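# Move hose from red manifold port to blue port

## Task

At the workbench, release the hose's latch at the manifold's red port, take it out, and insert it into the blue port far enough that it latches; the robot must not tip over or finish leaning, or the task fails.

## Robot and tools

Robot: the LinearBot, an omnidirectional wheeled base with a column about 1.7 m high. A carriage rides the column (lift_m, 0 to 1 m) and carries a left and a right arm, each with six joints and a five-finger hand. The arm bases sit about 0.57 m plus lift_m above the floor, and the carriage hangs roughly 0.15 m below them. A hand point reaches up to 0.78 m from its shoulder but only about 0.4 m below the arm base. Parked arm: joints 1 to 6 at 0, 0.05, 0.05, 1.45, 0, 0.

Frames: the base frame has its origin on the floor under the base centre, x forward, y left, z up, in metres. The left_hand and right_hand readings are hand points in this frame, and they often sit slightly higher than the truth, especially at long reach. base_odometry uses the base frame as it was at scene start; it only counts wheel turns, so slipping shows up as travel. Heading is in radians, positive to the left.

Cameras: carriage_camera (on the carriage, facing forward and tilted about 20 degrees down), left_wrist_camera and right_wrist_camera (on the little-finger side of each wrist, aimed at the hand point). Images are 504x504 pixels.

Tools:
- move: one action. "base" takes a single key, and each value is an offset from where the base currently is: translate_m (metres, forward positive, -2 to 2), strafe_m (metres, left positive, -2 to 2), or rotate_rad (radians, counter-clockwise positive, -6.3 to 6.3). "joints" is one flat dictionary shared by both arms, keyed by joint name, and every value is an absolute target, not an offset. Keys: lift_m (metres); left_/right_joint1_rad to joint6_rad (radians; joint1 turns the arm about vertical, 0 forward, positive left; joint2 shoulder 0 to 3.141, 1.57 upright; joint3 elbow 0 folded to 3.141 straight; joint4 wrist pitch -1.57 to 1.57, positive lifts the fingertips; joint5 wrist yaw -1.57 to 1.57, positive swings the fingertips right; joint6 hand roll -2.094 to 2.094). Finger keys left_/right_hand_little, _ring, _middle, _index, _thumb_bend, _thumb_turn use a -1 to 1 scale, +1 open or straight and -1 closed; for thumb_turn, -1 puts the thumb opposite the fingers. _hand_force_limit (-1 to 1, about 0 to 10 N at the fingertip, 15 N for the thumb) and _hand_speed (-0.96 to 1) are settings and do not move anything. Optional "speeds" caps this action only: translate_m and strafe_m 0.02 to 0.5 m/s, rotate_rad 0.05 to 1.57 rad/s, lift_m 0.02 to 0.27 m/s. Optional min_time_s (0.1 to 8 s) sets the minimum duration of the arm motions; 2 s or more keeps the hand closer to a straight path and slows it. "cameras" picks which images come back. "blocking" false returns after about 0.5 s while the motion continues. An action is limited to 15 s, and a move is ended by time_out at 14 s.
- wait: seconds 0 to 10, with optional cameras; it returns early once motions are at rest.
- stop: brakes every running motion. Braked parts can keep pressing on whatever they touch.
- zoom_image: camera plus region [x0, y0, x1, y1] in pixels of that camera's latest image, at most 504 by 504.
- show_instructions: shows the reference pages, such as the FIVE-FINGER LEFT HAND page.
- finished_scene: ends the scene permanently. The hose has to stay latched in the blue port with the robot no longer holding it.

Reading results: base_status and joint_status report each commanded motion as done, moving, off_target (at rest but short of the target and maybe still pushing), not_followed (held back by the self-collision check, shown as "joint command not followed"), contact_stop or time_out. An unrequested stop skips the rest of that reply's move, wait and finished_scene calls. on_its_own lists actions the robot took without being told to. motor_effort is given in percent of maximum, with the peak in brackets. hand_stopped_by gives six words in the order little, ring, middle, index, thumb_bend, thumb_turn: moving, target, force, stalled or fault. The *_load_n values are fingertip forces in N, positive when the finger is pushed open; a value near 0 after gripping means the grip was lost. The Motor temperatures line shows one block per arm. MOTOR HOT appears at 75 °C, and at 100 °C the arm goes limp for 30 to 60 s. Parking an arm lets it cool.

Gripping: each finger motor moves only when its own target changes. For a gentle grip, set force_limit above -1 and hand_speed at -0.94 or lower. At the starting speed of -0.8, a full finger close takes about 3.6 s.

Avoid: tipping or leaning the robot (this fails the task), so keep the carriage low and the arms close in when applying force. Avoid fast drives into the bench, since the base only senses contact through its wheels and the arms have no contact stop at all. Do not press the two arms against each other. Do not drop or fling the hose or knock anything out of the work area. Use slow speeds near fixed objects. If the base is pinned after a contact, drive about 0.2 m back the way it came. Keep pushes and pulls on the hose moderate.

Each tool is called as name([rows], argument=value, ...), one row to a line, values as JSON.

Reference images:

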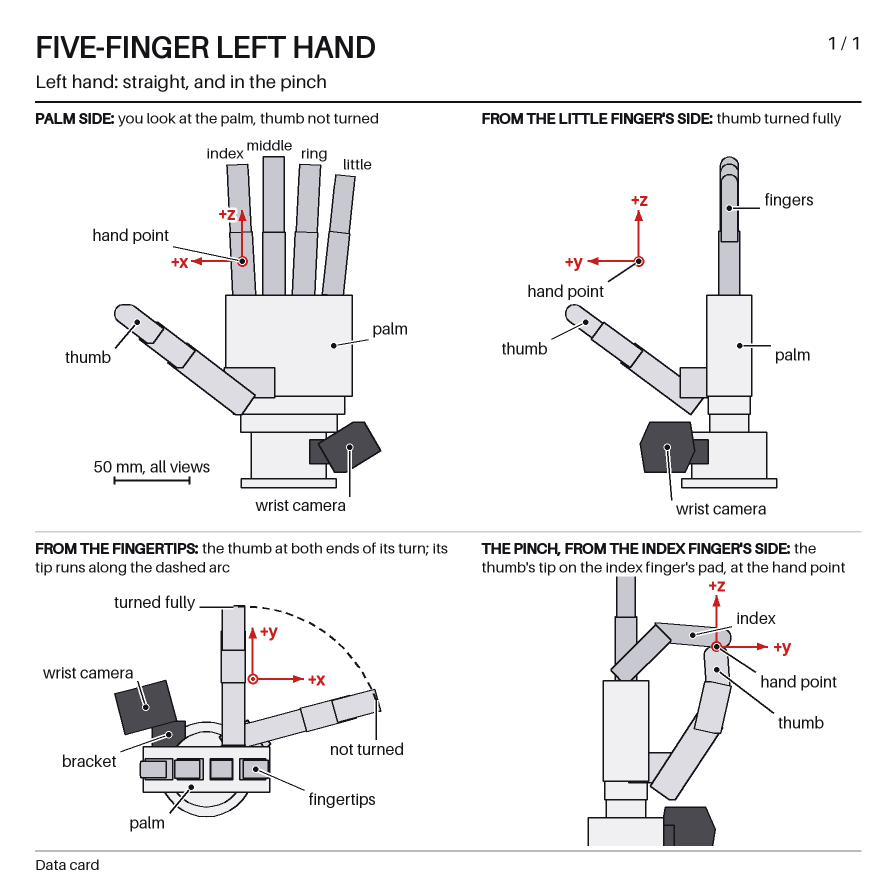

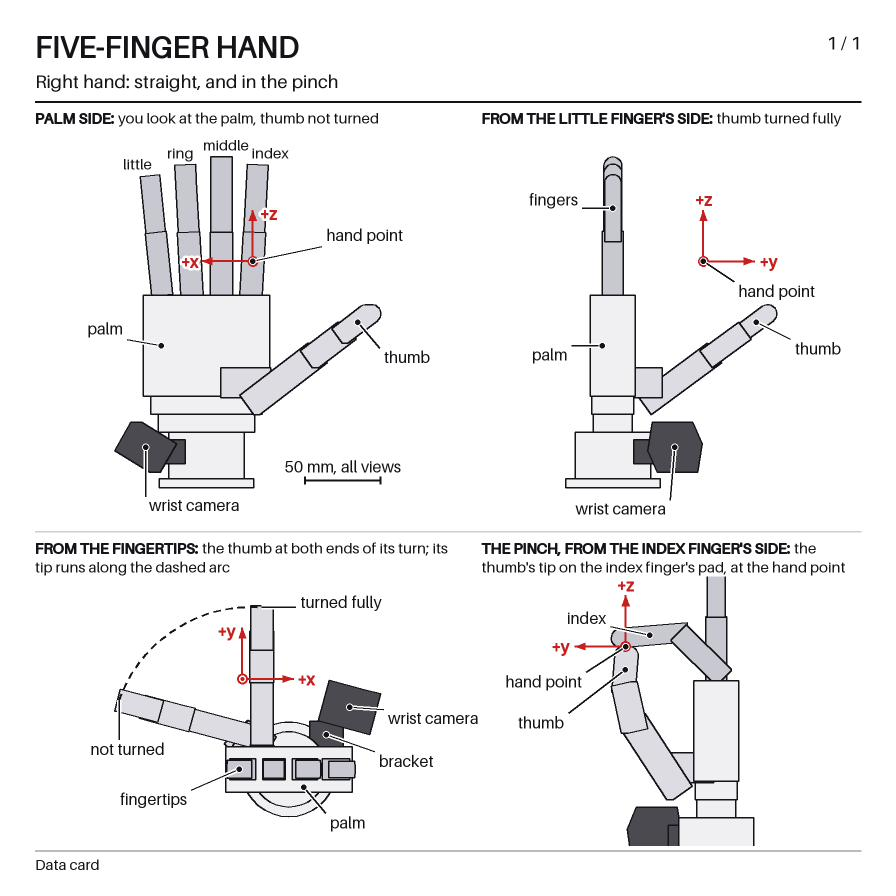

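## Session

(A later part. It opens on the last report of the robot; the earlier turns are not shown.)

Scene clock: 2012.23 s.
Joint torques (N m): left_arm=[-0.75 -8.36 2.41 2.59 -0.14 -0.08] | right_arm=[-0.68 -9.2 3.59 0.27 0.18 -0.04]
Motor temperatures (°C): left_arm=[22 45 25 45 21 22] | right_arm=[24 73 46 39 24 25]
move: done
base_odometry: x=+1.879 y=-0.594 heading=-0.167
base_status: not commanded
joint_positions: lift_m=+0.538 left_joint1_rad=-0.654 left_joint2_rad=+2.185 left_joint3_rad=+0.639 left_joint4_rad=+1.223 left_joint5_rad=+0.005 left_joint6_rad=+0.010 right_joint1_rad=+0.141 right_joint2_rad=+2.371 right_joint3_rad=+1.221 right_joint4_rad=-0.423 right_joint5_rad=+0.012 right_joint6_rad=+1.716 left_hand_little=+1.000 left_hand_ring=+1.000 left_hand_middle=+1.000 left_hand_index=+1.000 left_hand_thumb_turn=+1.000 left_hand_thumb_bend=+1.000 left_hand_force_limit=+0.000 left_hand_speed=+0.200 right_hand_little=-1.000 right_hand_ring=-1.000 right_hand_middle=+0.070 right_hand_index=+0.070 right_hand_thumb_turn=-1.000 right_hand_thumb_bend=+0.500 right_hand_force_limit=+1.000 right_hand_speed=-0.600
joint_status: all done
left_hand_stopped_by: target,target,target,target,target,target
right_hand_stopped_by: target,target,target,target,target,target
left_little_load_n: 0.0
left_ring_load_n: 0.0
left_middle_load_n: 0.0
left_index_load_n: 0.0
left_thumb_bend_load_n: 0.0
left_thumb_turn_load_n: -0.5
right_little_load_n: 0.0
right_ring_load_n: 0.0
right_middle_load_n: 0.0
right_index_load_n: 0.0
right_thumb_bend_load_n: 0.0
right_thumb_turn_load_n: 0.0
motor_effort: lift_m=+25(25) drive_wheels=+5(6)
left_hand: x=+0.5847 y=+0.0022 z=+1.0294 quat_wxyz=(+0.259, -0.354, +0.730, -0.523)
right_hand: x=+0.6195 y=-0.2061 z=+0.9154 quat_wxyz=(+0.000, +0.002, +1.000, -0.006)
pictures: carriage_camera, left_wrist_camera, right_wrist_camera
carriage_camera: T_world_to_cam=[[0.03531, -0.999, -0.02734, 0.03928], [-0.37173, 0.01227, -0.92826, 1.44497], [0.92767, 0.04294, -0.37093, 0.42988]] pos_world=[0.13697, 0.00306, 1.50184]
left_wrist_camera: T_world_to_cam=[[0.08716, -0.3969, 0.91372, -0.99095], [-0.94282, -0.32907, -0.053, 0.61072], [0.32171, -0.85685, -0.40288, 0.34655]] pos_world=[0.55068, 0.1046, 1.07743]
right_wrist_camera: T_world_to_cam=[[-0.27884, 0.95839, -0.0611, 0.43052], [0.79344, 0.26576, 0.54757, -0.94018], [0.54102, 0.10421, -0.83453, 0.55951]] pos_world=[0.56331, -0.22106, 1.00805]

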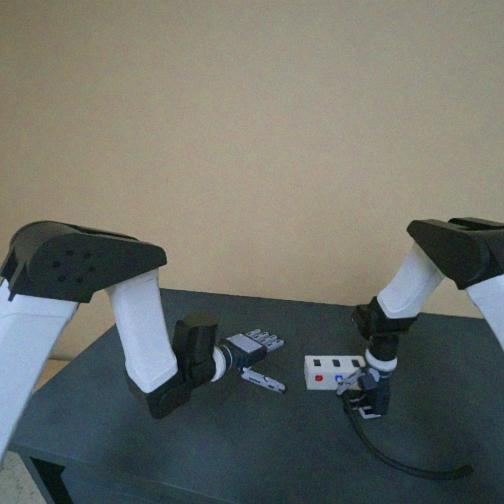

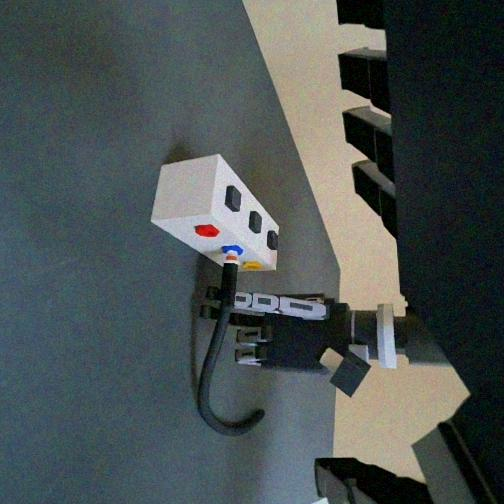

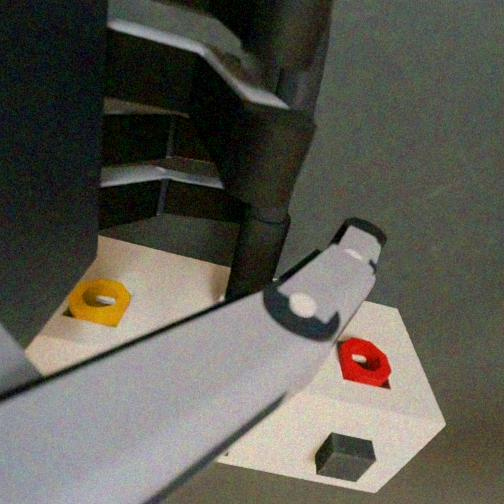

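move(joints={"right_hand_speed": -0.85, "right_hand_force_limit": 0.4, "right_hand_thumb_bend": 0.0, "right_hand_index": -0.06, "right_hand_middle": -0.08}, cameras=["left_wrist_camera", "right_wrist_camera"])

zoom_image(camera="left_wrist_camera", region=[190, 220, 290, 320])

zoom_image(camera="right_wrist_camera", region=[170, 100, 420, 350])

Scene clock: 2021.57 s.
Joint torques (N m): left_arm=[-0.68 -8.4 2.29 2.57 -0.12 -0.11] | right_arm=[-0.64 -9.2 3.58 0.29 0.2 0.08]
Motor temperatures (°C): left_arm=[22 45 25 45 21 22] | right_arm=[24 70 44 38 24 24]
move: off_target
base_odometry: x=+1.879 y=-0.594 heading=-0.167
base_status: not commanded
joint_positions: lift_m=+0.538 left_joint1_rad=-0.654 left_joint2_rad=+2.185 left_joint3_rad=+0.639 left_joint4_rad=+1.223 left_joint5_rad=+0.005 left_joint6_rad=+0.010 right_joint1_rad=+0.140 right_joint2_rad=+2.371 right_joint3_rad=+1.221 right_joint4_rad=-0.426 right_joint5_rad=+0.009 right_joint6_rad=+1.706 left_hand_little=+1.000 left_hand_ring=+1.000 left_hand_middle=+1.000 left_hand_index=+1.000 left_hand_thumb_turn=+1.000 left_hand_thumb_bend=+1.000 left_hand_force_limit=+0.000 left_hand_speed=+0.200 right_hand_little=-1.000 right_hand_ring=-1.000 right_hand_middle=-0.079 right_hand_index=-0.060 right_hand_thumb_turn=-1.000 right_hand_thumb_bend=+0.107 right_hand_force_limit=+0.400 right_hand_speed=-0.850
joint_status: right_hand_thumb_bend off_target (ended at +0.107, target +0.000); the others done
left_hand_stopped_by: target,target,target,target,target,target
right_hand_stopped_by: target,target,target,target,force,target
left_little_load_n: 0.0
left_ring_load_n: 0.0
left_middle_load_n: 0.0
left_index_load_n: 0.0
left_thumb_bend_load_n: 0.0
left_thumb_turn_load_n: 0.0
right_little_load_n: 0.0
right_ring_load_n: 0.0
right_middle_load_n: 6.0
right_index_load_n: 3.5
right_thumb_bend_load_n: 10.5
right_thumb_turn_load_n: 0.5
motor_effort: lift_m=+25(25) drive_wheels=+5(6)
left_hand: x=+0.5847 y=+0.0022 z=+1.0294 quat_wxyz=(+0.259, -0.354, +0.730, -0.523)
right_hand: x=+0.6182 y=-0.2054 z=+0.9155 quat_wxyz=(-0.002, -0.003, +1.000, -0.005)
left_wrist_camera: T_world_to_cam=[[0.08716, -0.3969, 0.91372, -0.99095], [-0.94282, -0.32907, -0.053, 0.61072], [0.32171, -0.85685, -0.40288, 0.34655]] pos_world=[0.55068, 0.1046, 1.07743]
right_wrist_camera: T_world_to_cam=[[-0.28854, 0.95573, -0.05763, 0.43177], [0.79231, 0.27214, 0.54607, -0.93608], [0.53758, 0.1119, -0.83575, 0.56499]] pos_world=[0.56251, -0.22114, 1.00824]

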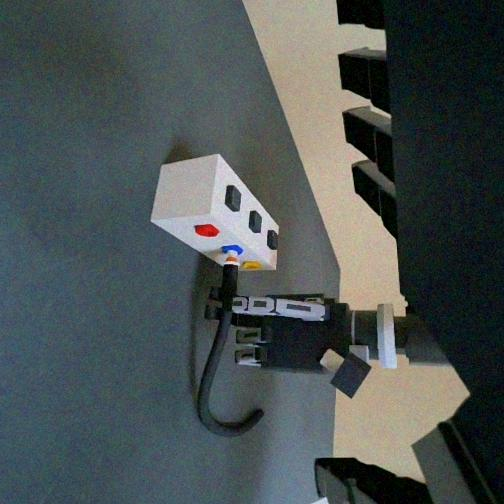

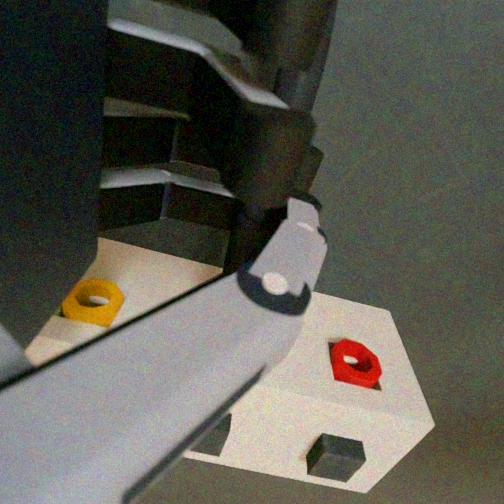

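Scaled by 5.040.

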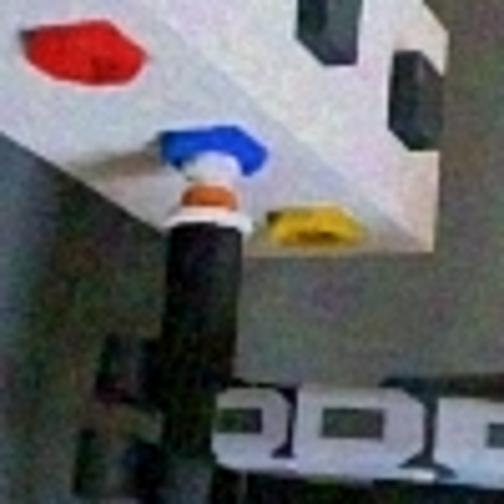

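Scaled by 2.016.

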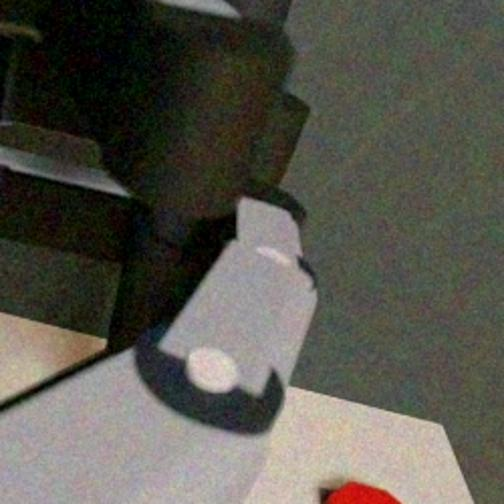

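move(joints={"right_hand_force_limit": 1.0, "right_hand_thumb_bend": 0.03, "right_hand_index": -0.08, "right_hand_middle": -0.09})

move(joints={"right_joint1_rad": 0.134, "right_joint2_rad": 2.40, "right_joint3_rad": 1.305, "right_joint4_rad": -0.42, "right_joint6_rad": 1.73}, min_time_s=2, cameras=["left_wrist_camera", "right_wrist_camera"])

zoom_image(camera="left_wrist_camera", region=[190, 220, 290, 320])

zoom_image(camera="right_wrist_camera", region=[170, 100, 420, 350])

Scene clock: 2040.13 s.
Joint torques (N m): left_arm=[-0.65 -8.32 2.17 2.55 -0.14 -0.12] | right_arm=[-0.61 -9.18 3.56 0.29 0.21 0.08]
Motor temperatures (°C): left_arm=[22 45 25 45 21 22] | right_arm=[24 66 42 35 24 24]
move: off_target
base_odometry: x=+1.879 y=-0.594 heading=-0.167
base_status: not commanded
joint_positions: lift_m=+0.538 left_joint1_rad=-0.654 left_joint2_rad=+2.185 left_joint3_rad=+0.639 left_joint4_rad=+1.223 left_joint5_rad=+0.005 left_joint6_rad=+0.010 right_joint1_rad=+0.140 right_joint2_rad=+2.371 right_joint3_rad=+1.221 right_joint4_rad=-0.426 right_joint5_rad=+0.009 right_joint6_rad=+1.706 left_hand_little=+1.000 left_hand_ring=+1.000 left_hand_middle=+1.000 left_hand_index=+1.000 left_hand_thumb_turn=+1.000 left_hand_thumb_bend=+1.000 left_hand_force_limit=+0.000 left_hand_speed=+0.200 right_hand_little=-1.000 right_hand_ring=-1.000 right_hand_middle=-0.088 right_hand_index=-0.077 right_hand_thumb_turn=-1.000 right_hand_thumb_bend=+0.094 right_hand_force_limit=+1.000 right_hand_speed=-0.850
joint_status: right_hand_thumb_bend off_target (ended at +0.094, target +0.030); the others done
left_hand_stopped_by: target,target,target,target,target,target
right_hand_stopped_by: target,target,target,target,force,target
left_little_load_n: 0.0
left_ring_load_n: 0.0
left_middle_load_n: 0.0
left_index_load_n: -0.5
left_thumb_bend_load_n: 0.0
left_thumb_turn_load_n: -0.5
right_little_load_n: 0.0
right_ring_load_n: 0.0
right_middle_load_n: 5.5
right_index_load_n: 8.0
right_thumb_bend_load_n: 13.5
right_thumb_turn_load_n: 0.0
motor_effort: lift_m=+25(25) drive_wheels=+5(6)
left_hand: x=+0.5847 y=+0.0022 z=+1.0294 quat_wxyz=(+0.259, -0.354, +0.730, -0.523)
right_hand: x=+0.6181 y=-0.2055 z=+0.9155 quat_wxyz=(-0.002, -0.003, +1.000, -0.005)
pictures: none

Scene clock: 2042.43 s.
Joint torques (N m): left_arm=[-0.72 -8.4 2.28 2.55 -0.16 -0.1] | right_arm=[-0.53 -9.02 7.84 0.74 0.3 0.21]
Motor temperatures (°C): left_arm=[22 45 25 45 21 22] | right_arm=[24 65 42 35 24 24]
move: done
base_odometry: x=+1.879 y=-0.594 heading=-0.167
base_status: not commanded
joint_positions: lift_m=+0.538 left_joint1_rad=-0.654 left_joint2_rad=+2.185 left_joint3_rad=+0.639 left_joint4_rad=+1.223 left_joint5_rad=+0.005 left_joint6_rad=+0.010 right_joint1_rad=+0.140 right_joint2_rad=+2.399 right_joint3_rad=+1.274 right_joint4_rad=-0.455 right_joint5_rad=-0.002 right_joint6_rad=+1.718 left_hand_little=+1.000 left_hand_ring=+1.000 left_hand_middle=+1.000 left_hand_index=+1.000 left_hand_thumb_turn=+1.000 left_hand_thumb_bend=+1.000 left_hand_force_limit=+0.000 left_hand_speed=+0.200 right_hand_little=-1.000 right_hand_ring=-1.000 right_hand_middle=-0.089 right_hand_index=-0.078 right_hand_thumb_turn=-1.000 right_hand_thumb_bend=+0.091 right_hand_force_limit=+1.000 right_hand_speed=-0.850
joint_status: all done
left_hand_stopped_by: target,target,target,target,target,target
right_hand_stopped_by: target,target,target,target,force,target
left_little_load_n: 0.0
left_ring_load_n: 0.0
left_middle_load_n: 0.0
left_index_load_n: 0.0
left_thumb_bend_load_n: 0.0
left_thumb_turn_load_n: 0.0
right_little_load_n: 0.0
right_ring_load_n: 0.0
right_middle_load_n: 0.0
right_index_load_n: 0.5
right_thumb_bend_load_n: 0.5
right_thumb_turn_load_n: 0.0
motor_effort: lift_m=+25(25) drive_wheels=+5(6)
left_hand: x=+0.5847 y=+0.0022 z=+1.0294 quat_wxyz=(+0.259, -0.354, +0.730, -0.523)
right_hand: x=+0.6272 y=-0.2025 z=+0.9144 quat_wxyz=(-0.005, +0.003, +1.000, +0.000)
left_wrist_camera: T_world_to_cam=[[0.08716, -0.3969, 0.91372, -0.99095], [-0.94282, -0.32907, -0.053, 0.61072], [0.32171, -0.85685, -0.40288, 0.34655]] pos_world=[0.55068, 0.1046, 1.07743]
right_wrist_camera: T_world_to_cam=[[-0.27711, 0.95973, -0.04613, 0.41463], [0.79902, 0.25684, 0.54369, -0.94849], [0.53364, 0.1138, -0.83802, 0.56385]] pos_world=[0.57186, -0.21849, 1.00733]

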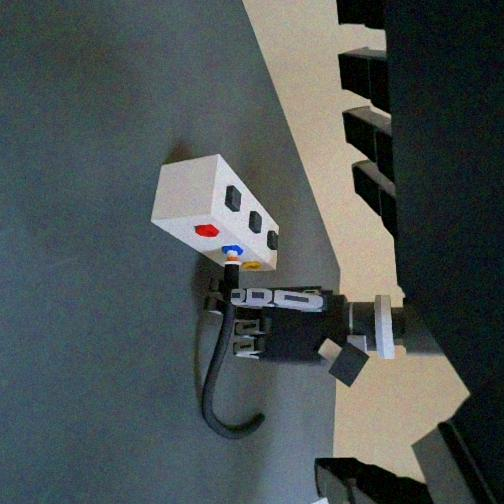

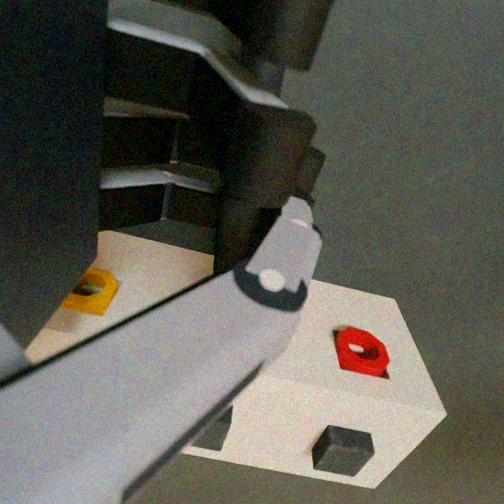

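Scaled by 5.040.

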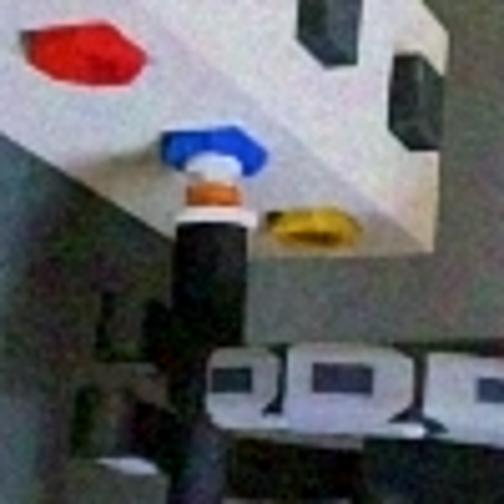

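Scaled by 2.016.

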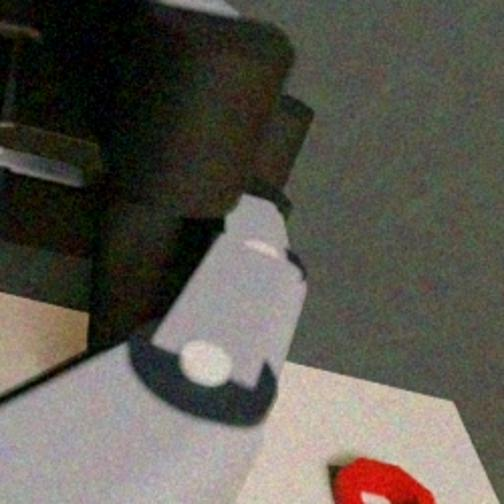

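move(joints={"right_hand_thumb_bend": 0.3, "right_hand_index": 0.0, "right_hand_middle": 0.0})

move(joints={"right_joint1_rad": 0.155, "right_joint2_rad": 2.335, "right_joint3_rad": 1.209, "right_joint4_rad": -0.406, "right_joint5_rad": 0.013, "right_joint6_rad": 1.726}, min_time_s=1.5)

move(joints={"right_joint2_rad": 2.369, "right_hand_force_limit": 0.3, "right_hand_thumb_bend": 0.0, "right_hand_index": -0.03, "right_hand_middle": -0.07}, cameras=["left_wrist_camera", "right_wrist_camera"])

zoom_image(camera="left_wrist_camera", region=[190, 220, 290, 320])

zoom_image(camera="right_wrist_camera", region=[170, 100, 420, 350])

Scene clock: 2052.33 s.
Joint torques (N m): left_arm=[-0.66 -8.28 2.28 2.55 -0.12 -0.09] | right_arm=[-0.55 -9.11 7.13 0.58 0.29 0.14]
Motor temperatures (°C): left_arm=[22 45 25 45 21 22] | right_arm=[24 64 41 34 24 24]
move: done
base_odometry: x=+1.879 y=-0.594 heading=-0.167
base_status: not commanded
joint_positions: lift_m=+0.538 left_joint1_rad=-0.654 left_joint2_rad=+2.185 left_joint3_rad=+0.639 left_joint4_rad=+1.223 left_joint5_rad=+0.005 left_joint6_rad=+0.010 right_joint1_rad=+0.140 right_joint2_rad=+2.399 right_joint3_rad=+1.282 right_joint4_rad=-0.435 right_joint5_rad=-0.001 right_joint6_rad=+1.722 left_hand_little=+1.000 left_hand_ring=+1.000 left_hand_middle=+1.000 left_hand_index=+1.000 left_hand_thumb_turn=+1.000 left_hand_thumb_bend=+1.000 left_hand_force_limit=+0.000 left_hand_speed=+0.200 right_hand_little=-1.000 right_hand_ring=-1.000 right_hand_middle=+0.000 right_hand_index=+0.000 right_hand_thumb_turn=-1.000 right_hand_thumb_bend=+0.300 right_hand_force_limit=+1.000 right_hand_speed=-0.850
joint_status: all done
left_hand_stopped_by: target,target,target,target,target,target
right_hand_stopped_by: target,target,target,target,target,target
left_little_load_n: 0.0
left_ring_load_n: 0.0
left_middle_load_n: -0.5
left_index_load_n: 0.0
left_thumb_bend_load_n: 0.0
left_thumb_turn_load_n: 0.0
right_little_load_n: 0.0
right_ring_load_n: 0.0
right_middle_load_n: 0.0
right_index_load_n: 0.0
right_thumb_bend_load_n: 0.0
right_thumb_turn_load_n: 0.0
motor_effort: lift_m=+25(25) drive_wheels=+5(6)
left_hand: x=+0.5847 y=+0.0022 z=+1.0294 quat_wxyz=(+0.259, -0.354, +0.730, -0.523)
right_hand: x=+0.6367 y=-0.2016 z=+0.9168 quat_wxyz=(+0.009, +0.006, +1.000, +0.002)
pictures: none

Scene clock: 2054.13 s.
Joint torques (N m): left_arm=[-0.77 -8.4 2.22 2.55 -0.12 -0.11] | right_arm=[0.53 -11.93 3.52 0.54 0.29 0.1]
Motor temperatures (°C): left_arm=[22 45 25 45 21 22] | right_arm=[24 65 41 34 24 24]
move: done
base_odometry: x=+1.879 y=-0.594 heading=-0.167
base_status: not commanded
joint_positions: lift_m=+0.538 left_joint1_rad=-0.654 left_joint2_rad=+2.185 left_joint3_rad=+0.639 left_joint4_rad=+1.223 left_joint5_rad=+0.005 left_joint6_rad=+0.010 right_joint1_rad=+0.147 right_joint2_rad=+2.373 right_joint3_rad=+1.219 right_joint4_rad=-0.421 right_joint5_rad=+0.000 right_joint6_rad=+1.722 left_hand_little=+1.000 left_hand_ring=+1.000 left_hand_middle=+1.000 left_hand_index=+1.000 left_hand_thumb_turn=+1.000 left_hand_thumb_bend=+1.000 left_hand_force_limit=+0.000 left_hand_speed=+0.200 right_hand_little=-1.000 right_hand_ring=-1.000 right_hand_middle=+0.000 right_hand_index=+0.000 right_hand_thumb_turn=-1.000 right_hand_thumb_bend=+0.300 right_hand_force_limit=+1.000 right_hand_speed=-0.850
joint_status: all done
left_hand_stopped_by: target,target,target,target,target,target
right_hand_stopped_by: target,target,target,target,target,target
left_little_load_n: 0.0
left_ring_load_n: 0.0
left_middle_load_n: 0.0
left_index_load_n: 0.0
left_thumb_bend_load_n: 0.0
left_thumb_turn_load_n: 0.0
right_little_load_n: 0.0
right_ring_load_n: 0.0
right_middle_load_n: 0.0
right_index_load_n: 0.0
right_thumb_bend_load_n: 0.0
right_thumb_turn_load_n: 0.0
motor_effort: lift_m=+25(25) drive_wheels=+5(6)
left_hand: x=+0.5847 y=+0.0022 z=+1.0294 quat_wxyz=(+0.259, -0.354, +0.730, -0.523)
right_hand: x=+0.6177 y=-0.2014 z=+0.9149 quat_wxyz=(-0.002, +0.002, +1.000, +0.000)
pictures: none

Scene clock: 2056.00 s.
Joint torques (N m): left_arm=[-0.65 -8.29 2.35 2.59 -0.13 -0.11] | right_arm=[0.01 -9.2 3.58 0.52 0.27 0.11]
Motor temperatures (°C): left_arm=[22 45 25 45 21 22] | right_arm=[24 65 41 34 24 24]
move: done
base_odometry: x=+1.879 y=-0.594 heading=-0.167
base_status: not commanded
joint_positions: lift_m=+0.538 left_joint1_rad=-0.654 left_joint2_rad=+2.185 left_joint3_rad=+0.639 left_joint4_rad=+1.223 left_joint5_rad=+0.005 left_joint6_rad=+0.010 right_joint1_rad=+0.154 right_joint2_rad=+2.373 right_joint3_rad=+1.219 right_joint4_rad=-0.419 right_joint5_rad=+0.001 right_joint6_rad=+1.722 left_hand_little=+1.000 left_hand_ring=+1.000 left_hand_middle=+1.000 left_hand_index=+1.000 left_hand_thumb_turn=+1.000 left_hand_thumb_bend=+1.000 left_hand_force_limit=+0.000 left_hand_speed=+0.200 right_hand_little=-1.000 right_hand_ring=-1.000 right_hand_middle=-0.070 right_hand_index=-0.030 right_hand_thumb_turn=-1.000 right_hand_thumb_bend=+0.004 right_hand_force_limit=+0.300 right_hand_speed=-0.850
joint_status: all done
left_hand_stopped_by: target,target,target,target,target,target
right_hand_stopped_by: target,target,target,target,target,target
left_little_load_n: 0.0
left_ring_load_n: 0.0
left_middle_load_n: 0.0
left_index_load_n: 0.0
left_thumb_bend_load_n: 0.0
left_thumb_turn_load_n: 0.0
right_little_load_n: 0.0
right_ring_load_n: 0.0
right_middle_load_n: 2.5
right_index_load_n: 0.0
right_thumb_bend_load_n: 5.0
right_thumb_turn_load_n: -0.5
motor_effort: lift_m=+25(25) drive_wheels=+5(6)
left_hand: x=+0.5847 y=+0.0022 z=+1.0294 quat_wxyz=(+0.259, -0.354, +0.730, -0.523)
right_hand: x=+0.6174 y=-0.1989 z=+0.9149 quat_wxyz=(-0.001, -0.002, +1.000, -0.001)
left_wrist_camera: T_world_to_cam=[[0.08716, -0.3969, 0.91372, -0.99095], [-0.94282, -0.32907, -0.053, 0.61072], [0.32171, -0.85685, -0.40288, 0.34655]] pos_world=[0.55068, 0.1046, 1.07743]
right_wrist_camera: T_world_to_cam=[[-0.28625, 0.95684, -0.05011, 0.41722], [0.79251, 0.26583, 0.54887, -0.94073], [0.53851, 0.1174, -0.8344, 0.5635]] pos_world=[0.56151, -0.21529, 1.00743]

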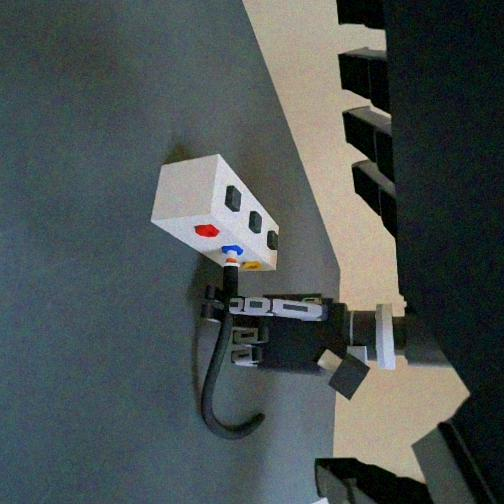

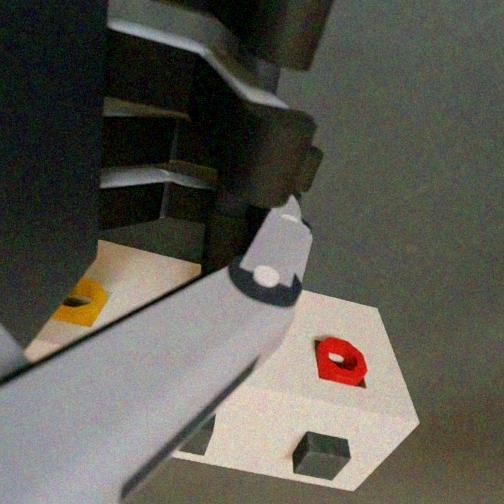

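Scaled by 5.040.

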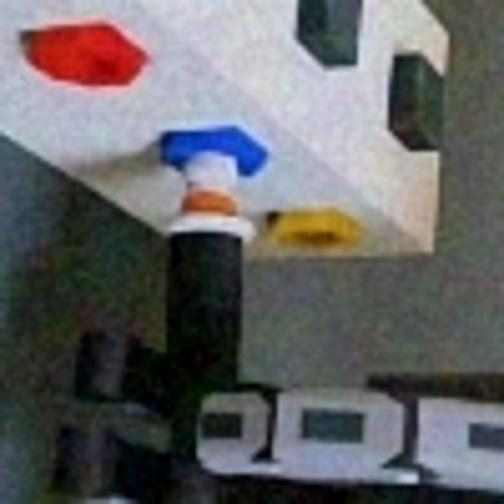

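Scaled by 2.016.

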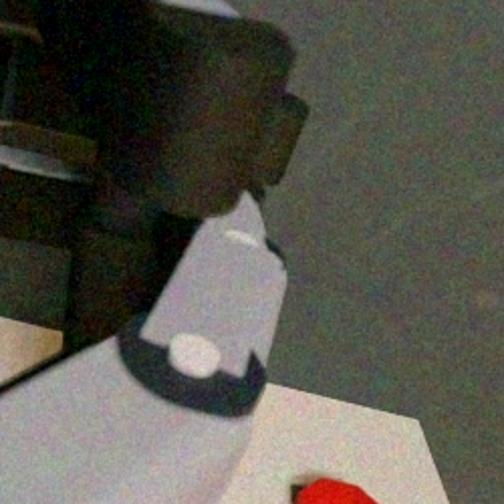

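Same config as the one that held well. Tighten with the same values, then a light push.

move(joints={"right_hand_force_limit": 1.0, "right_hand_thumb_bend": -0.06, "right_hand_index": -0.05, "right_hand_middle": -0.1})

move(joints={"right_joint1_rad": 0.13, "right_joint5_rad": 0.05, "right_joint2_rad": 2.40, "right_joint3_rad": 1.315, "right_joint4_rad": -0.40, "right_joint6_rad": 1.735}, min_time_s=2, cameras=["left_wrist_camera", "right_wrist_camera"])

zoom_image(camera="left_wrist_camera", region=[190, 220, 290, 320])

zoom_image(camera="right_wrist_camera", region=[170, 100, 420, 350])

Scene clock: 2063.57 s.
Joint torques (N m): left_arm=[-0.65 -8.32 2.22 2.55 -0.11 -0.1] | right_arm=[-0.2 -9.2 3.59 0.51 0.33 0.15]
Motor temperatures (°C): left_arm=[22 45 25 45 21 22] | right_arm=[24 66 40 33 24 24]
move: done
base_odometry: x=+1.879 y=-0.594 heading=-0.167
base_status: not commanded
joint_positions: lift_m=+0.538 left_joint1_rad=-0.654 left_joint2_rad=+2.185 left_joint3_rad=+0.639 left_joint4_rad=+1.223 left_joint5_rad=+0.005 left_joint6_rad=+0.010 right_joint1_rad=+0.157 right_joint2_rad=+2.373 right_joint3_rad=+1.219 right_joint4_rad=-0.417 right_joint5_rad=-0.005 right_joint6_rad=+1.718 left_hand_little=+1.000 left_hand_ring=+1.000 left_hand_middle=+1.000 left_hand_index=+1.000 left_hand_thumb_turn=+1.000 left_hand_thumb_bend=+1.000 left_hand_force_limit=+0.000 left_hand_speed=+0.200 right_hand_little=-1.000 right_hand_ring=-1.000 right_hand_middle=-0.099 right_hand_index=-0.050 right_hand_thumb_turn=-1.000 right_hand_thumb_bend=-0.053 right_hand_force_limit=+1.000 right_hand_speed=-0.850
joint_status: all done
left_hand_stopped_by: target,target,target,target,target,target
right_hand_stopped_by: target,target,target,target,target,target
left_little_load_n: 0.0
left_ring_load_n: 0.0
left_middle_load_n: 0.0
left_index_load_n: 0.0
left_thumb_bend_load_n: 0.0
left_thumb_turn_load_n: 0.0
right_little_load_n: 0.0
right_ring_load_n: 0.0
right_middle_load_n: 3.5
right_index_load_n: 1.0
right_thumb_bend_load_n: 9.0
right_thumb_turn_load_n: 0.0
motor_effort: lift_m=+25(25) drive_wheels=+5(6)
left_hand: x=+0.5847 y=+0.0022 z=+1.0294 quat_wxyz=(+0.259, -0.354, +0.730, -0.523)
right_hand: x=+0.6172 y=-0.1966 z=+0.9153 quat_wxyz=(-0.001, -0.005, +1.000, +0.002)
pictures: none

Scene clock: 2065.87 s.
Joint torques (N m): left_arm=[-0.61 -8.29 2.21 2.59 -0.13 -0.13] | right_arm=[-2.17 -8.99 8.9 1.01 0.67 0.35]
Motor temperatures (°C): left_arm=[22 45 25 45 21 22] | right_arm=[24 66 40 33 24 24]
move: off_target
base_odometry: x=+1.879 y=-0.594 heading=-0.167
base_status: not commanded
joint_positions: lift_m=+0.538 left_joint1_rad=-0.654 left_joint2_rad=+2.185 left_joint3_rad=+0.639 left_joint4_rad=+1.223 left_joint5_rad=+0.005 left_joint6_rad=+0.010 right_joint1_rad=+0.157 right_joint2_rad=+2.399 right_joint3_rad=+1.273 right_joint4_rad=-0.465 right_joint5_rad=-0.005 right_joint6_rad=+1.711 left_hand_little=+1.000 left_hand_ring=+1.000 left_hand_middle=+1.000 left_hand_index=+1.000 left_hand_thumb_turn=+1.000 left_hand_thumb_bend=+1.000 left_hand_force_limit=+0.000 left_hand_speed=+0.200 right_hand_little=-1.000 right_hand_ring=-1.000 right_hand_middle=-0.099 right_hand_index=-0.050 right_hand_thumb_turn=-1.000 right_hand_thumb_bend=-0.053 right_hand_force_limit=+1.000 right_hand_speed=-0.850
joint_status: right_joint1_rad off_target (ended at +0.157, target +0.130); right_joint4_rad off_target (ended at -0.465, target -0.400); right_joint5_rad off_target (ended at -0.005, target +0.050); right_joint6_rad off_target (ended at +1.711, target +1.735); the others done
left_hand_stopped_by: target,target,target,target,target,target
right_hand_stopped_by: target,target,target,target,target,target
left_little_load_n: 0.0
left_ring_load_n: 0.0
left_middle_load_n: 0.0
left_index_load_n: 0.0
left_thumb_bend_load_n: 0.0
left_thumb_turn_load_n: 0.0
right_little_load_n: 0.0
right_ring_load_n: 0.0
right_middle_load_n: 3.5
right_index_load_n: 0.0
right_thumb_bend_load_n: 9.0
right_thumb_turn_load_n: -1.5
motor_effort: lift_m=+25(25) drive_wheels=+5(6)
left_hand: x=+0.5847 y=+0.0022 z=+1.0294 quat_wxyz=(+0.259, -0.354, +0.730, -0.523)
right_hand: x=+0.6217 y=-0.1956 z=+0.9140 quat_wxyz=(-0.011, -0.008, +1.000, +0.001)
left_wrist_camera: T_world_to_cam=[[0.08716, -0.3969, 0.91372, -0.99095], [-0.94282, -0.32907, -0.053, 0.61072], [0.32171, -0.85685, -0.40288, 0.34655]] pos_world=[0.55068, 0.1046, 1.07743]
right_wrist_camera: T_world_to_cam=[[-0.3002, 0.95294, -0.04216, 0.41586], [0.79884, 0.27532, 0.53483, -0.93375], [0.52127, 0.12688, -0.8439, 0.58133]] pos_world=[0.56773, -0.21297, 1.00752]

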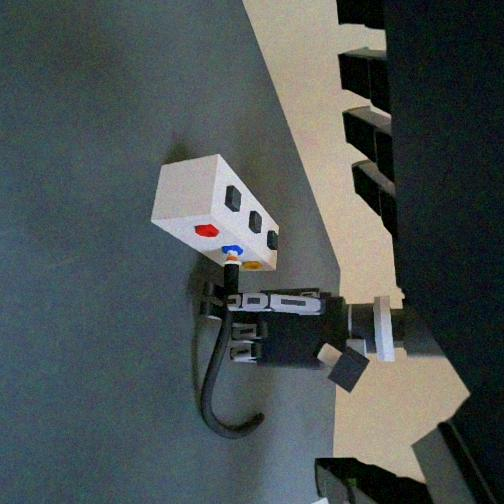

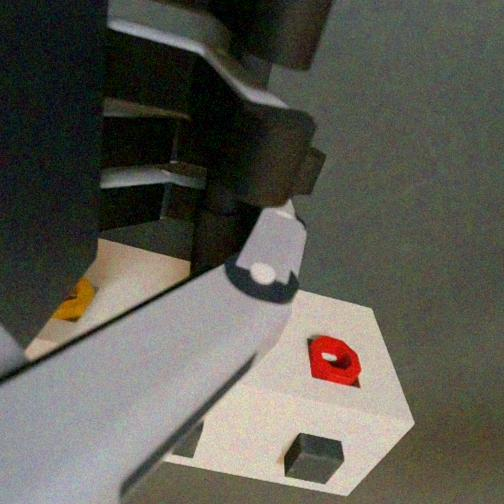

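Scaled by 5.040.

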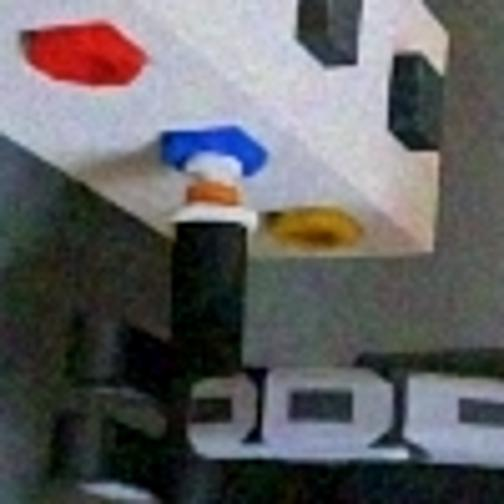

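Scaled by 2.016.

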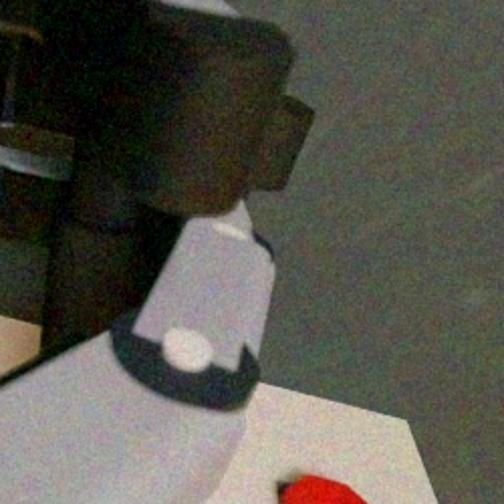

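move(joints={"left_hand_little": -1.0, "left_hand_ring": -1.0, "left_hand_middle": -1.0})

move(joints={"left_hand_thumb_turn": -1.0})

move(joints={"left_joint2_rad": 2.551, "left_joint3_rad": 2.13, "left_joint4_rad": -0.433}, min_time_s=3, cameras=["left_wrist_camera", "right_wrist_camera", "carriage_camera"])

Scene clock: 2111.27 s.
Joint torques (N m): left_arm=[-0.77 -8.24 2.28 2.54 -0.16 -0.11] | right_arm=[-2.15 -9.01 8.94 1 0.67 0.35]
Motor temperatures (°C): left_arm=[22 45 25 45 21 22] | right_arm=[24 62 43 32 25 24]
move: done
base_odometry: x=+1.879 y=-0.594 heading=-0.167
base_status: not commanded
joint_positions: lift_m=+0.538 left_joint1_rad=-0.654 left_joint2_rad=+2.185 left_joint3_rad=+0.639 left_joint4_rad=+1.223 left_joint5_rad=+0.005 left_joint6_rad=+0.010 right_joint1_rad=+0.157 right_joint2_rad=+2.399 right_joint3_rad=+1.273 right_joint4_rad=-0.465 right_joint5_rad=-0.005 right_joint6_rad=+1.711 left_hand_little=-1.000 left_hand_ring=-1.000 left_hand_middle=-1.000 left_hand_index=+1.000 left_hand_thumb_turn=+1.000 left_hand_thumb_bend=+1.000 left_hand_force_limit=+0.000 left_hand_speed=+0.200 right_hand_little=-1.000 right_hand_ring=-1.000 right_hand_middle=-0.099 right_hand_index=-0.050 right_hand_thumb_turn=-1.000 right_hand_thumb_bend=-0.053 right_hand_force_limit=+1.000 right_hand_speed=-0.850
joint_status: all done
left_hand_stopped_by: target,target,target,target,target,target
right_hand_stopped_by: target,target,target,target,target,target
left_little_load_n: 0.0
left_ring_load_n: 0.0
left_middle_load_n: 0.0
left_index_load_n: 0.0
left_thumb_bend_load_n: 0.0
left_thumb_turn_load_n: 0.0
right_little_load_n: 0.0
right_ring_load_n: 0.0
right_middle_load_n: 3.5
right_index_load_n: 0.0
right_thumb_bend_load_n: 9.0
right_thumb_turn_load_n: -1.0
motor_effort: lift_m=+25(25) drive_wheels=+5(6)
left_hand: x=+0.5847 y=+0.0021 z=+1.0294 quat_wxyz=(+0.259, -0.354, +0.730, -0.523)
right_hand: x=+0.6216 y=-0.1956 z=+0.9140 quat_wxyz=(-0.011, -0.009, +1.000, +0.001)
pictures: none

Scene clock: 2112.60 s.
Joint torques (N m): left_arm=[-0.77 -8.32 2.26 2.55 -0.14 -0.09] | right_arm=[-2.17 -9.01 8.92 1 0.66 0.35]
Motor temperatures (°C): left_arm=[22 45 25 45 21 22] | right_arm=[24 62 43 32 25 24]
move: done
base_odometry: x=+1.879 y=-0.594 heading=-0.167
base_status: not commanded
joint_positions: lift_m=+0.538 left_joint1_rad=-0.654 left_joint2_rad=+2.185 left_joint3_rad=+0.639 left_joint4_rad=+1.223 left_joint5_rad=+0.005 left_joint6_rad=+0.010 right_joint1_rad=+0.157 right_joint2_rad=+2.399 right_joint3_rad=+1.273 right_joint4_rad=-0.465 right_joint5_rad=-0.005 right_joint6_rad=+1.711 left_hand_little=-1.000 left_hand_ring=-1.000 left_hand_middle=-1.000 left_hand_index=+1.000 left_hand_thumb_turn=-1.000 left_hand_thumb_bend=+1.000 left_hand_force_limit=+0.000 left_hand_speed=+0.200 right_hand_little=-1.000 right_hand_ring=-1.000 right_hand_middle=-0.099 right_hand_index=-0.050 right_hand_thumb_turn=-1.000 right_hand_thumb_bend=-0.053 right_hand_force_limit=+1.000 right_hand_speed=-0.850
joint_status: all done
left_hand_stopped_by: target,target,target,target,target,target
right_hand_stopped_by: target,target,target,target,target,target
left_little_load_n: 0.0
left_ring_load_n: 0.0
left_middle_load_n: 0.0
left_index_load_n: 0.0
left_thumb_bend_load_n: 0.0
left_thumb_turn_load_n: 0.0
right_little_load_n: -0.5
right_ring_load_n: 0.0
right_middle_load_n: 3.5
right_index_load_n: 0.0
right_thumb_bend_load_n: 9.0
right_thumb_turn_load_n: -1.5
motor_effort: lift_m=+25(25) drive_wheels=+5(6)
left_hand: x=+0.5847 y=+0.0021 z=+1.0294 quat_wxyz=(+0.259, -0.354, +0.730, -0.523)
right_hand: x=+0.6216 y=-0.1956 z=+0.9140 quat_wxyz=(-0.011, -0.009, +1.000, +0.001)
pictures: none

Scene clock: 2115.97 s.
Joint torques (N m): left_arm=[-0.62 -12.46 9.31 1.86 -0.12 -0.07] | right_arm=[-2.14 -8.99 8.87 1.01 0.67 0.38]
Motor temperatures (°C): left_arm=[22 46 25 45 21 22] | right_arm=[24 62 43 32 25 24]
move: done
base_odometry: x=+1.879 y=-0.594 heading=-0.167
base_status: not commanded
joint_positions: lift_m=+0.538 left_joint1_rad=-0.654 left_joint2_rad=+2.531 left_joint3_rad=+2.100 left_joint4_rad=-0.420 left_joint5_rad=+0.005 left_joint6_rad=+0.010 right_joint1_rad=+0.157 right_joint2_rad=+2.399 right_joint3_rad=+1.273 right_joint4_rad=-0.466 right_joint5_rad=-0.005 right_joint6_rad=+1.709 left_hand_little=-1.000 left_hand_ring=-1.000 left_hand_middle=-1.000 left_hand_index=+1.000 left_hand_thumb_turn=-1.000 left_hand_thumb_bend=+1.000 left_hand_force_limit=+0.000 left_hand_speed=+0.200 right_hand_little=-1.000 right_hand_ring=-1.000 right_hand_middle=-0.099 right_hand_index=-0.050 right_hand_thumb_turn=-1.000 right_hand_thumb_bend=-0.053 right_hand_force_limit=+1.000 right_hand_speed=-0.850
joint_status: all done
left_hand_stopped_by: target,target,target,target,target,target
right_hand_stopped_by: target,target,target,target,target,target
left_little_load_n: 0.0
left_ring_load_n: 0.0
left_middle_load_n: 0.0
left_index_load_n: 0.0
left_thumb_bend_load_n: 0.0
left_thumb_turn_load_n: 0.0
right_little_load_n: 0.0
right_ring_load_n: 0.0
right_middle_load_n: 4.0
right_index_load_n: 0.0
right_thumb_bend_load_n: 9.0
right_thumb_turn_load_n: -1.5
motor_effort: lift_m=+25(25) drive_wheels=+4(6)
left_hand: x=+0.6974 y=-0.0842 z=+1.0616 quat_wxyz=(+0.155, -0.409, +0.842, -0.316)
right_hand: x=+0.6214 y=-0.1958 z=+0.9140 quat_wxyz=(-0.011, -0.009, +1.000, +0.001)
pictures: carriage_camera, left_wrist_camera, right_wrist_camera
carriage_camera: T_world_to_cam=[[0.03531, -0.999, -0.02734, 0.03928], [-0.37173, 0.01227, -0.92826, 1.44497], [0.92767, 0.04294, -0.37093, 0.42988]] pos_world=[0.13697, 0.00306, 1.50184]
left_wrist_camera: T_world_to_cam=[[0.4192, -0.651, 0.63282, -1.01925], [-0.90464, -0.35845, 0.23052, 0.36007], [0.07677, -0.66911, -0.73918, 0.79287]] pos_world=[0.69214, -0.00394, 1.14809]
right_wrist_camera: T_world_to_cam=[[-0.30199, 0.95239, -0.04198, 0.41674], [0.79876, 0.27682, 0.53419, -0.93264], [0.52037, 0.12778, -0.84432, 0.58262]] pos_world=[0.56763, -0.21317, 1.00762]

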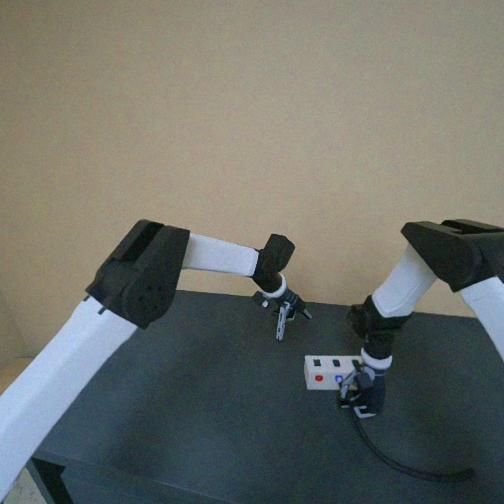

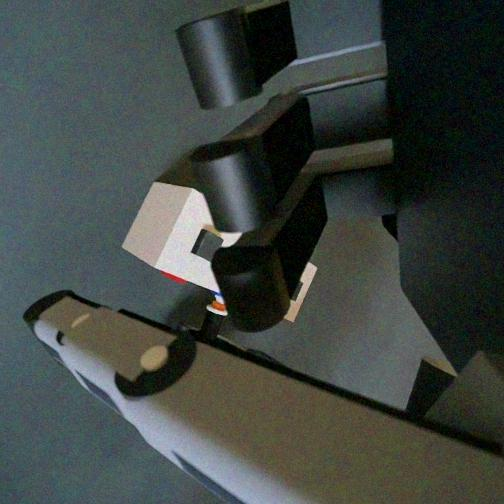

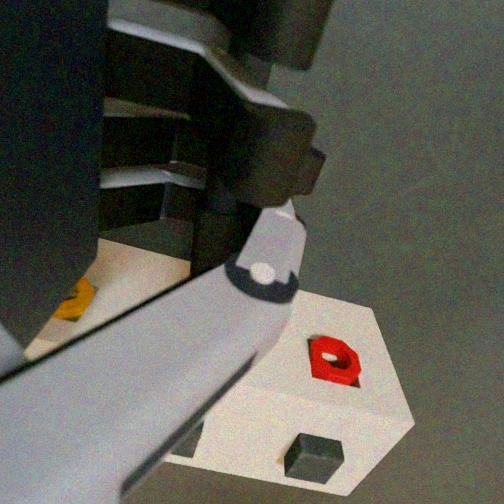

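move(joints={"left_joint1_rad": -0.81, "left_joint2_rad": 2.6735, "left_joint3_rad": 1.989, "left_joint4_rad": -0.19}, min_time_s=2, cameras=["left_wrist_camera", "right_wrist_camera", "carriage_camera"])

zoom_image(camera="carriage_camera", region=[290, 320, 400, 430])

zoom_image(camera="right_wrist_camera", region=[150, 300, 350, 500])

Scene clock: 2131.80 s.
Joint torques (N m): left_arm=[-0.51 -12.68 4.59 2.07 -0.16 -0.12] | right_arm=[-2.09 -9.02 8.84 1.02 0.67 0.38]
Motor temperatures (°C): left_arm=[22 48 27 43 21 22] | right_arm=[24 61 42 32 25 24]
move: done
base_odometry: x=+1.879 y=-0.594 heading=-0.167
base_status: not commanded
joint_positions: lift_m=+0.538 left_joint1_rad=-0.805 left_joint2_rad=+2.655 left_joint3_rad=+2.007 left_joint4_rad=-0.197 left_joint5_rad=+0.005 left_joint6_rad=+0.010 right_joint1_rad=+0.157 right_joint2_rad=+2.399 right_joint3_rad=+1.273 right_joint4_rad=-0.466 right_joint5_rad=-0.005 right_joint6_rad=+1.709 left_hand_little=-1.000 left_hand_ring=-1.000 left_hand_middle=-1.000 left_hand_index=+1.000 left_hand_thumb_turn=-1.000 left_hand_thumb_bend=+1.000 left_hand_force_limit=+0.000 left_hand_speed=+0.200 right_hand_little=-1.000 right_hand_ring=-1.000 right_hand_middle=-0.099 right_hand_index=-0.050 right_hand_thumb_turn=-1.000 right_hand_thumb_bend=-0.053 right_hand_force_limit=+1.000 right_hand_speed=-0.850
joint_status: all done
left_hand_stopped_by: target,target,target,target,target,target
right_hand_stopped_by: target,target,target,target,target,target
left_little_load_n: 0.0
left_ring_load_n: 0.0
left_middle_load_n: 0.0
left_index_load_n: 0.0
left_thumb_bend_load_n: 0.0
left_thumb_turn_load_n: 0.0
right_little_load_n: 0.0
right_ring_load_n: 0.0
right_middle_load_n: 3.5
right_index_load_n: 0.0
right_thumb_bend_load_n: 9.0
right_thumb_turn_load_n: -1.5
motor_effort: lift_m=+25(25) drive_wheels=+4(5)
left_hand: x=+0.6336 y=-0.1520 z=+0.9824 quat_wxyz=(+0.132, -0.344, +0.869, -0.330)
right_hand: x=+0.6214 y=-0.1958 z=+0.9140 quat_wxyz=(-0.011, -0.009, +1.000, +0.001)
pictures: carriage_camera, left_wrist_camera, right_wrist_camera
carriage_camera: T_world_to_cam=[[0.03531, -0.999, -0.02734, 0.03928], [-0.37173, 0.01227, -0.92826, 1.44497], [0.92767, 0.04294, -0.37093, 0.42988]] pos_world=[0.13697, 0.00306, 1.50184]
left_wrist_camera: T_world_to_cam=[[0.31384, -0.70383, 0.63728, -0.93209], [-0.94923, -0.2173, 0.22747, 0.34906], [-0.02162, -0.67632, -0.73629, 0.75225]] pos_world=[0.64012, -0.07142, 1.06848]
right_wrist_camera: T_world_to_cam=[[-0.30199, 0.95239, -0.04198, 0.41674], [0.79876, 0.27682, 0.53419, -0.93264], [0.52037, 0.12778, -0.84432, 0.58262]] pos_world=[0.56763, -0.21317, 1.00762]

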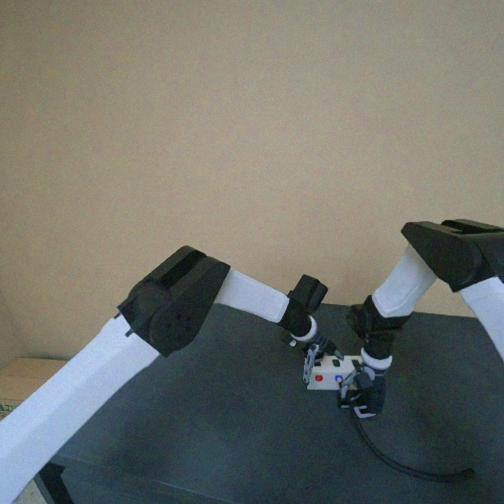

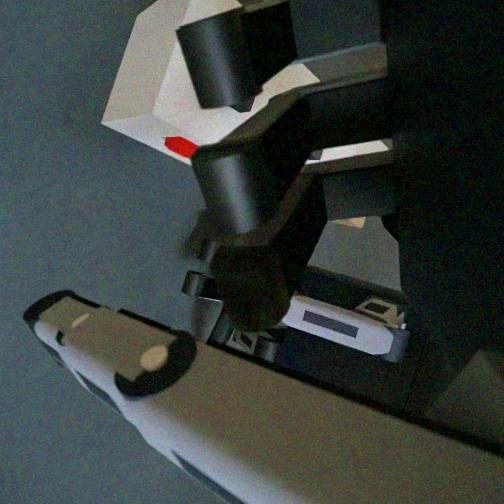

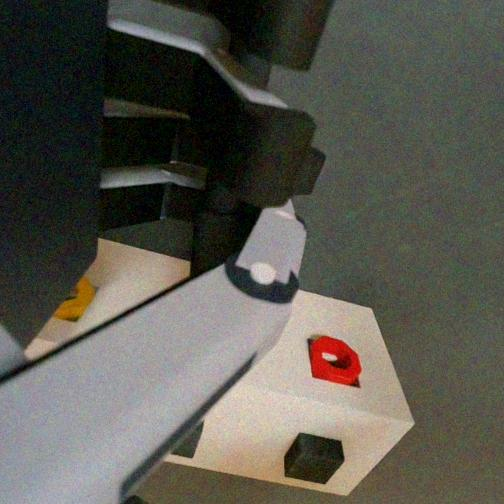

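Scaled by 4.582.

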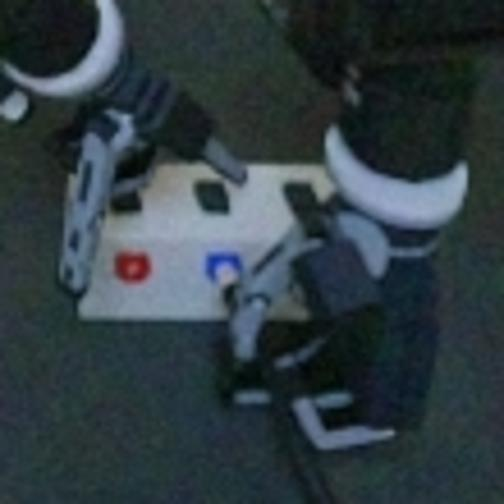

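Scaled by 2.520.

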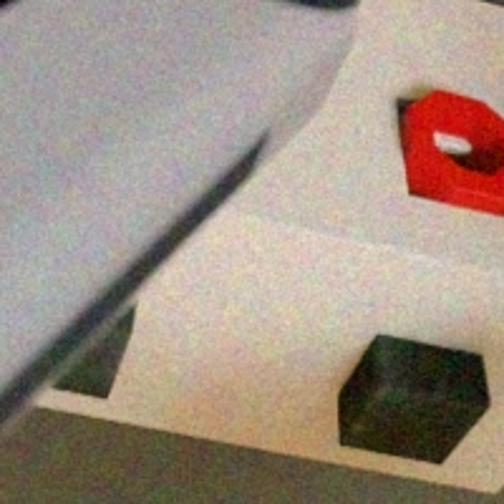

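zoom_image(camera="carriage_camera", region=[315, 335, 365, 385])

Scaled by 10.080.

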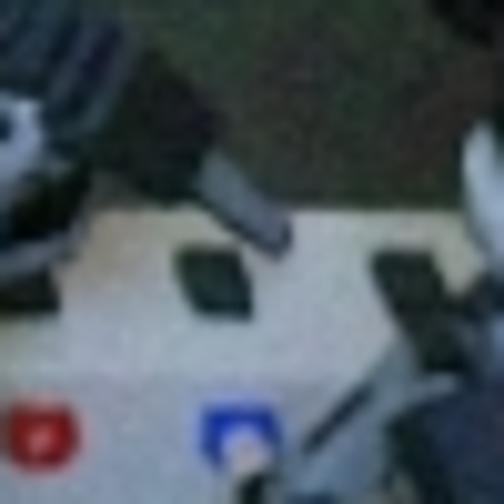

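zoom_image(camera="right_wrist_camera", region=[90, 404, 190, 504])

Scaled by 5.040.

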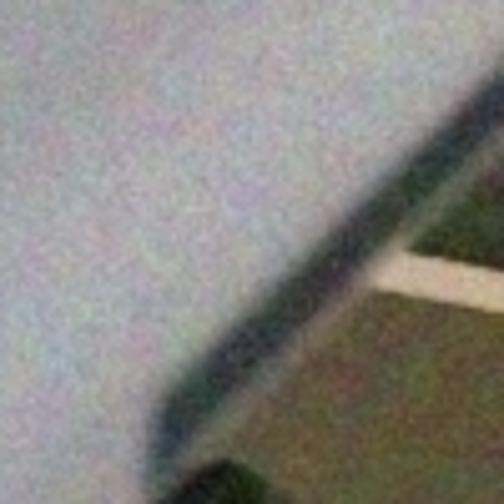

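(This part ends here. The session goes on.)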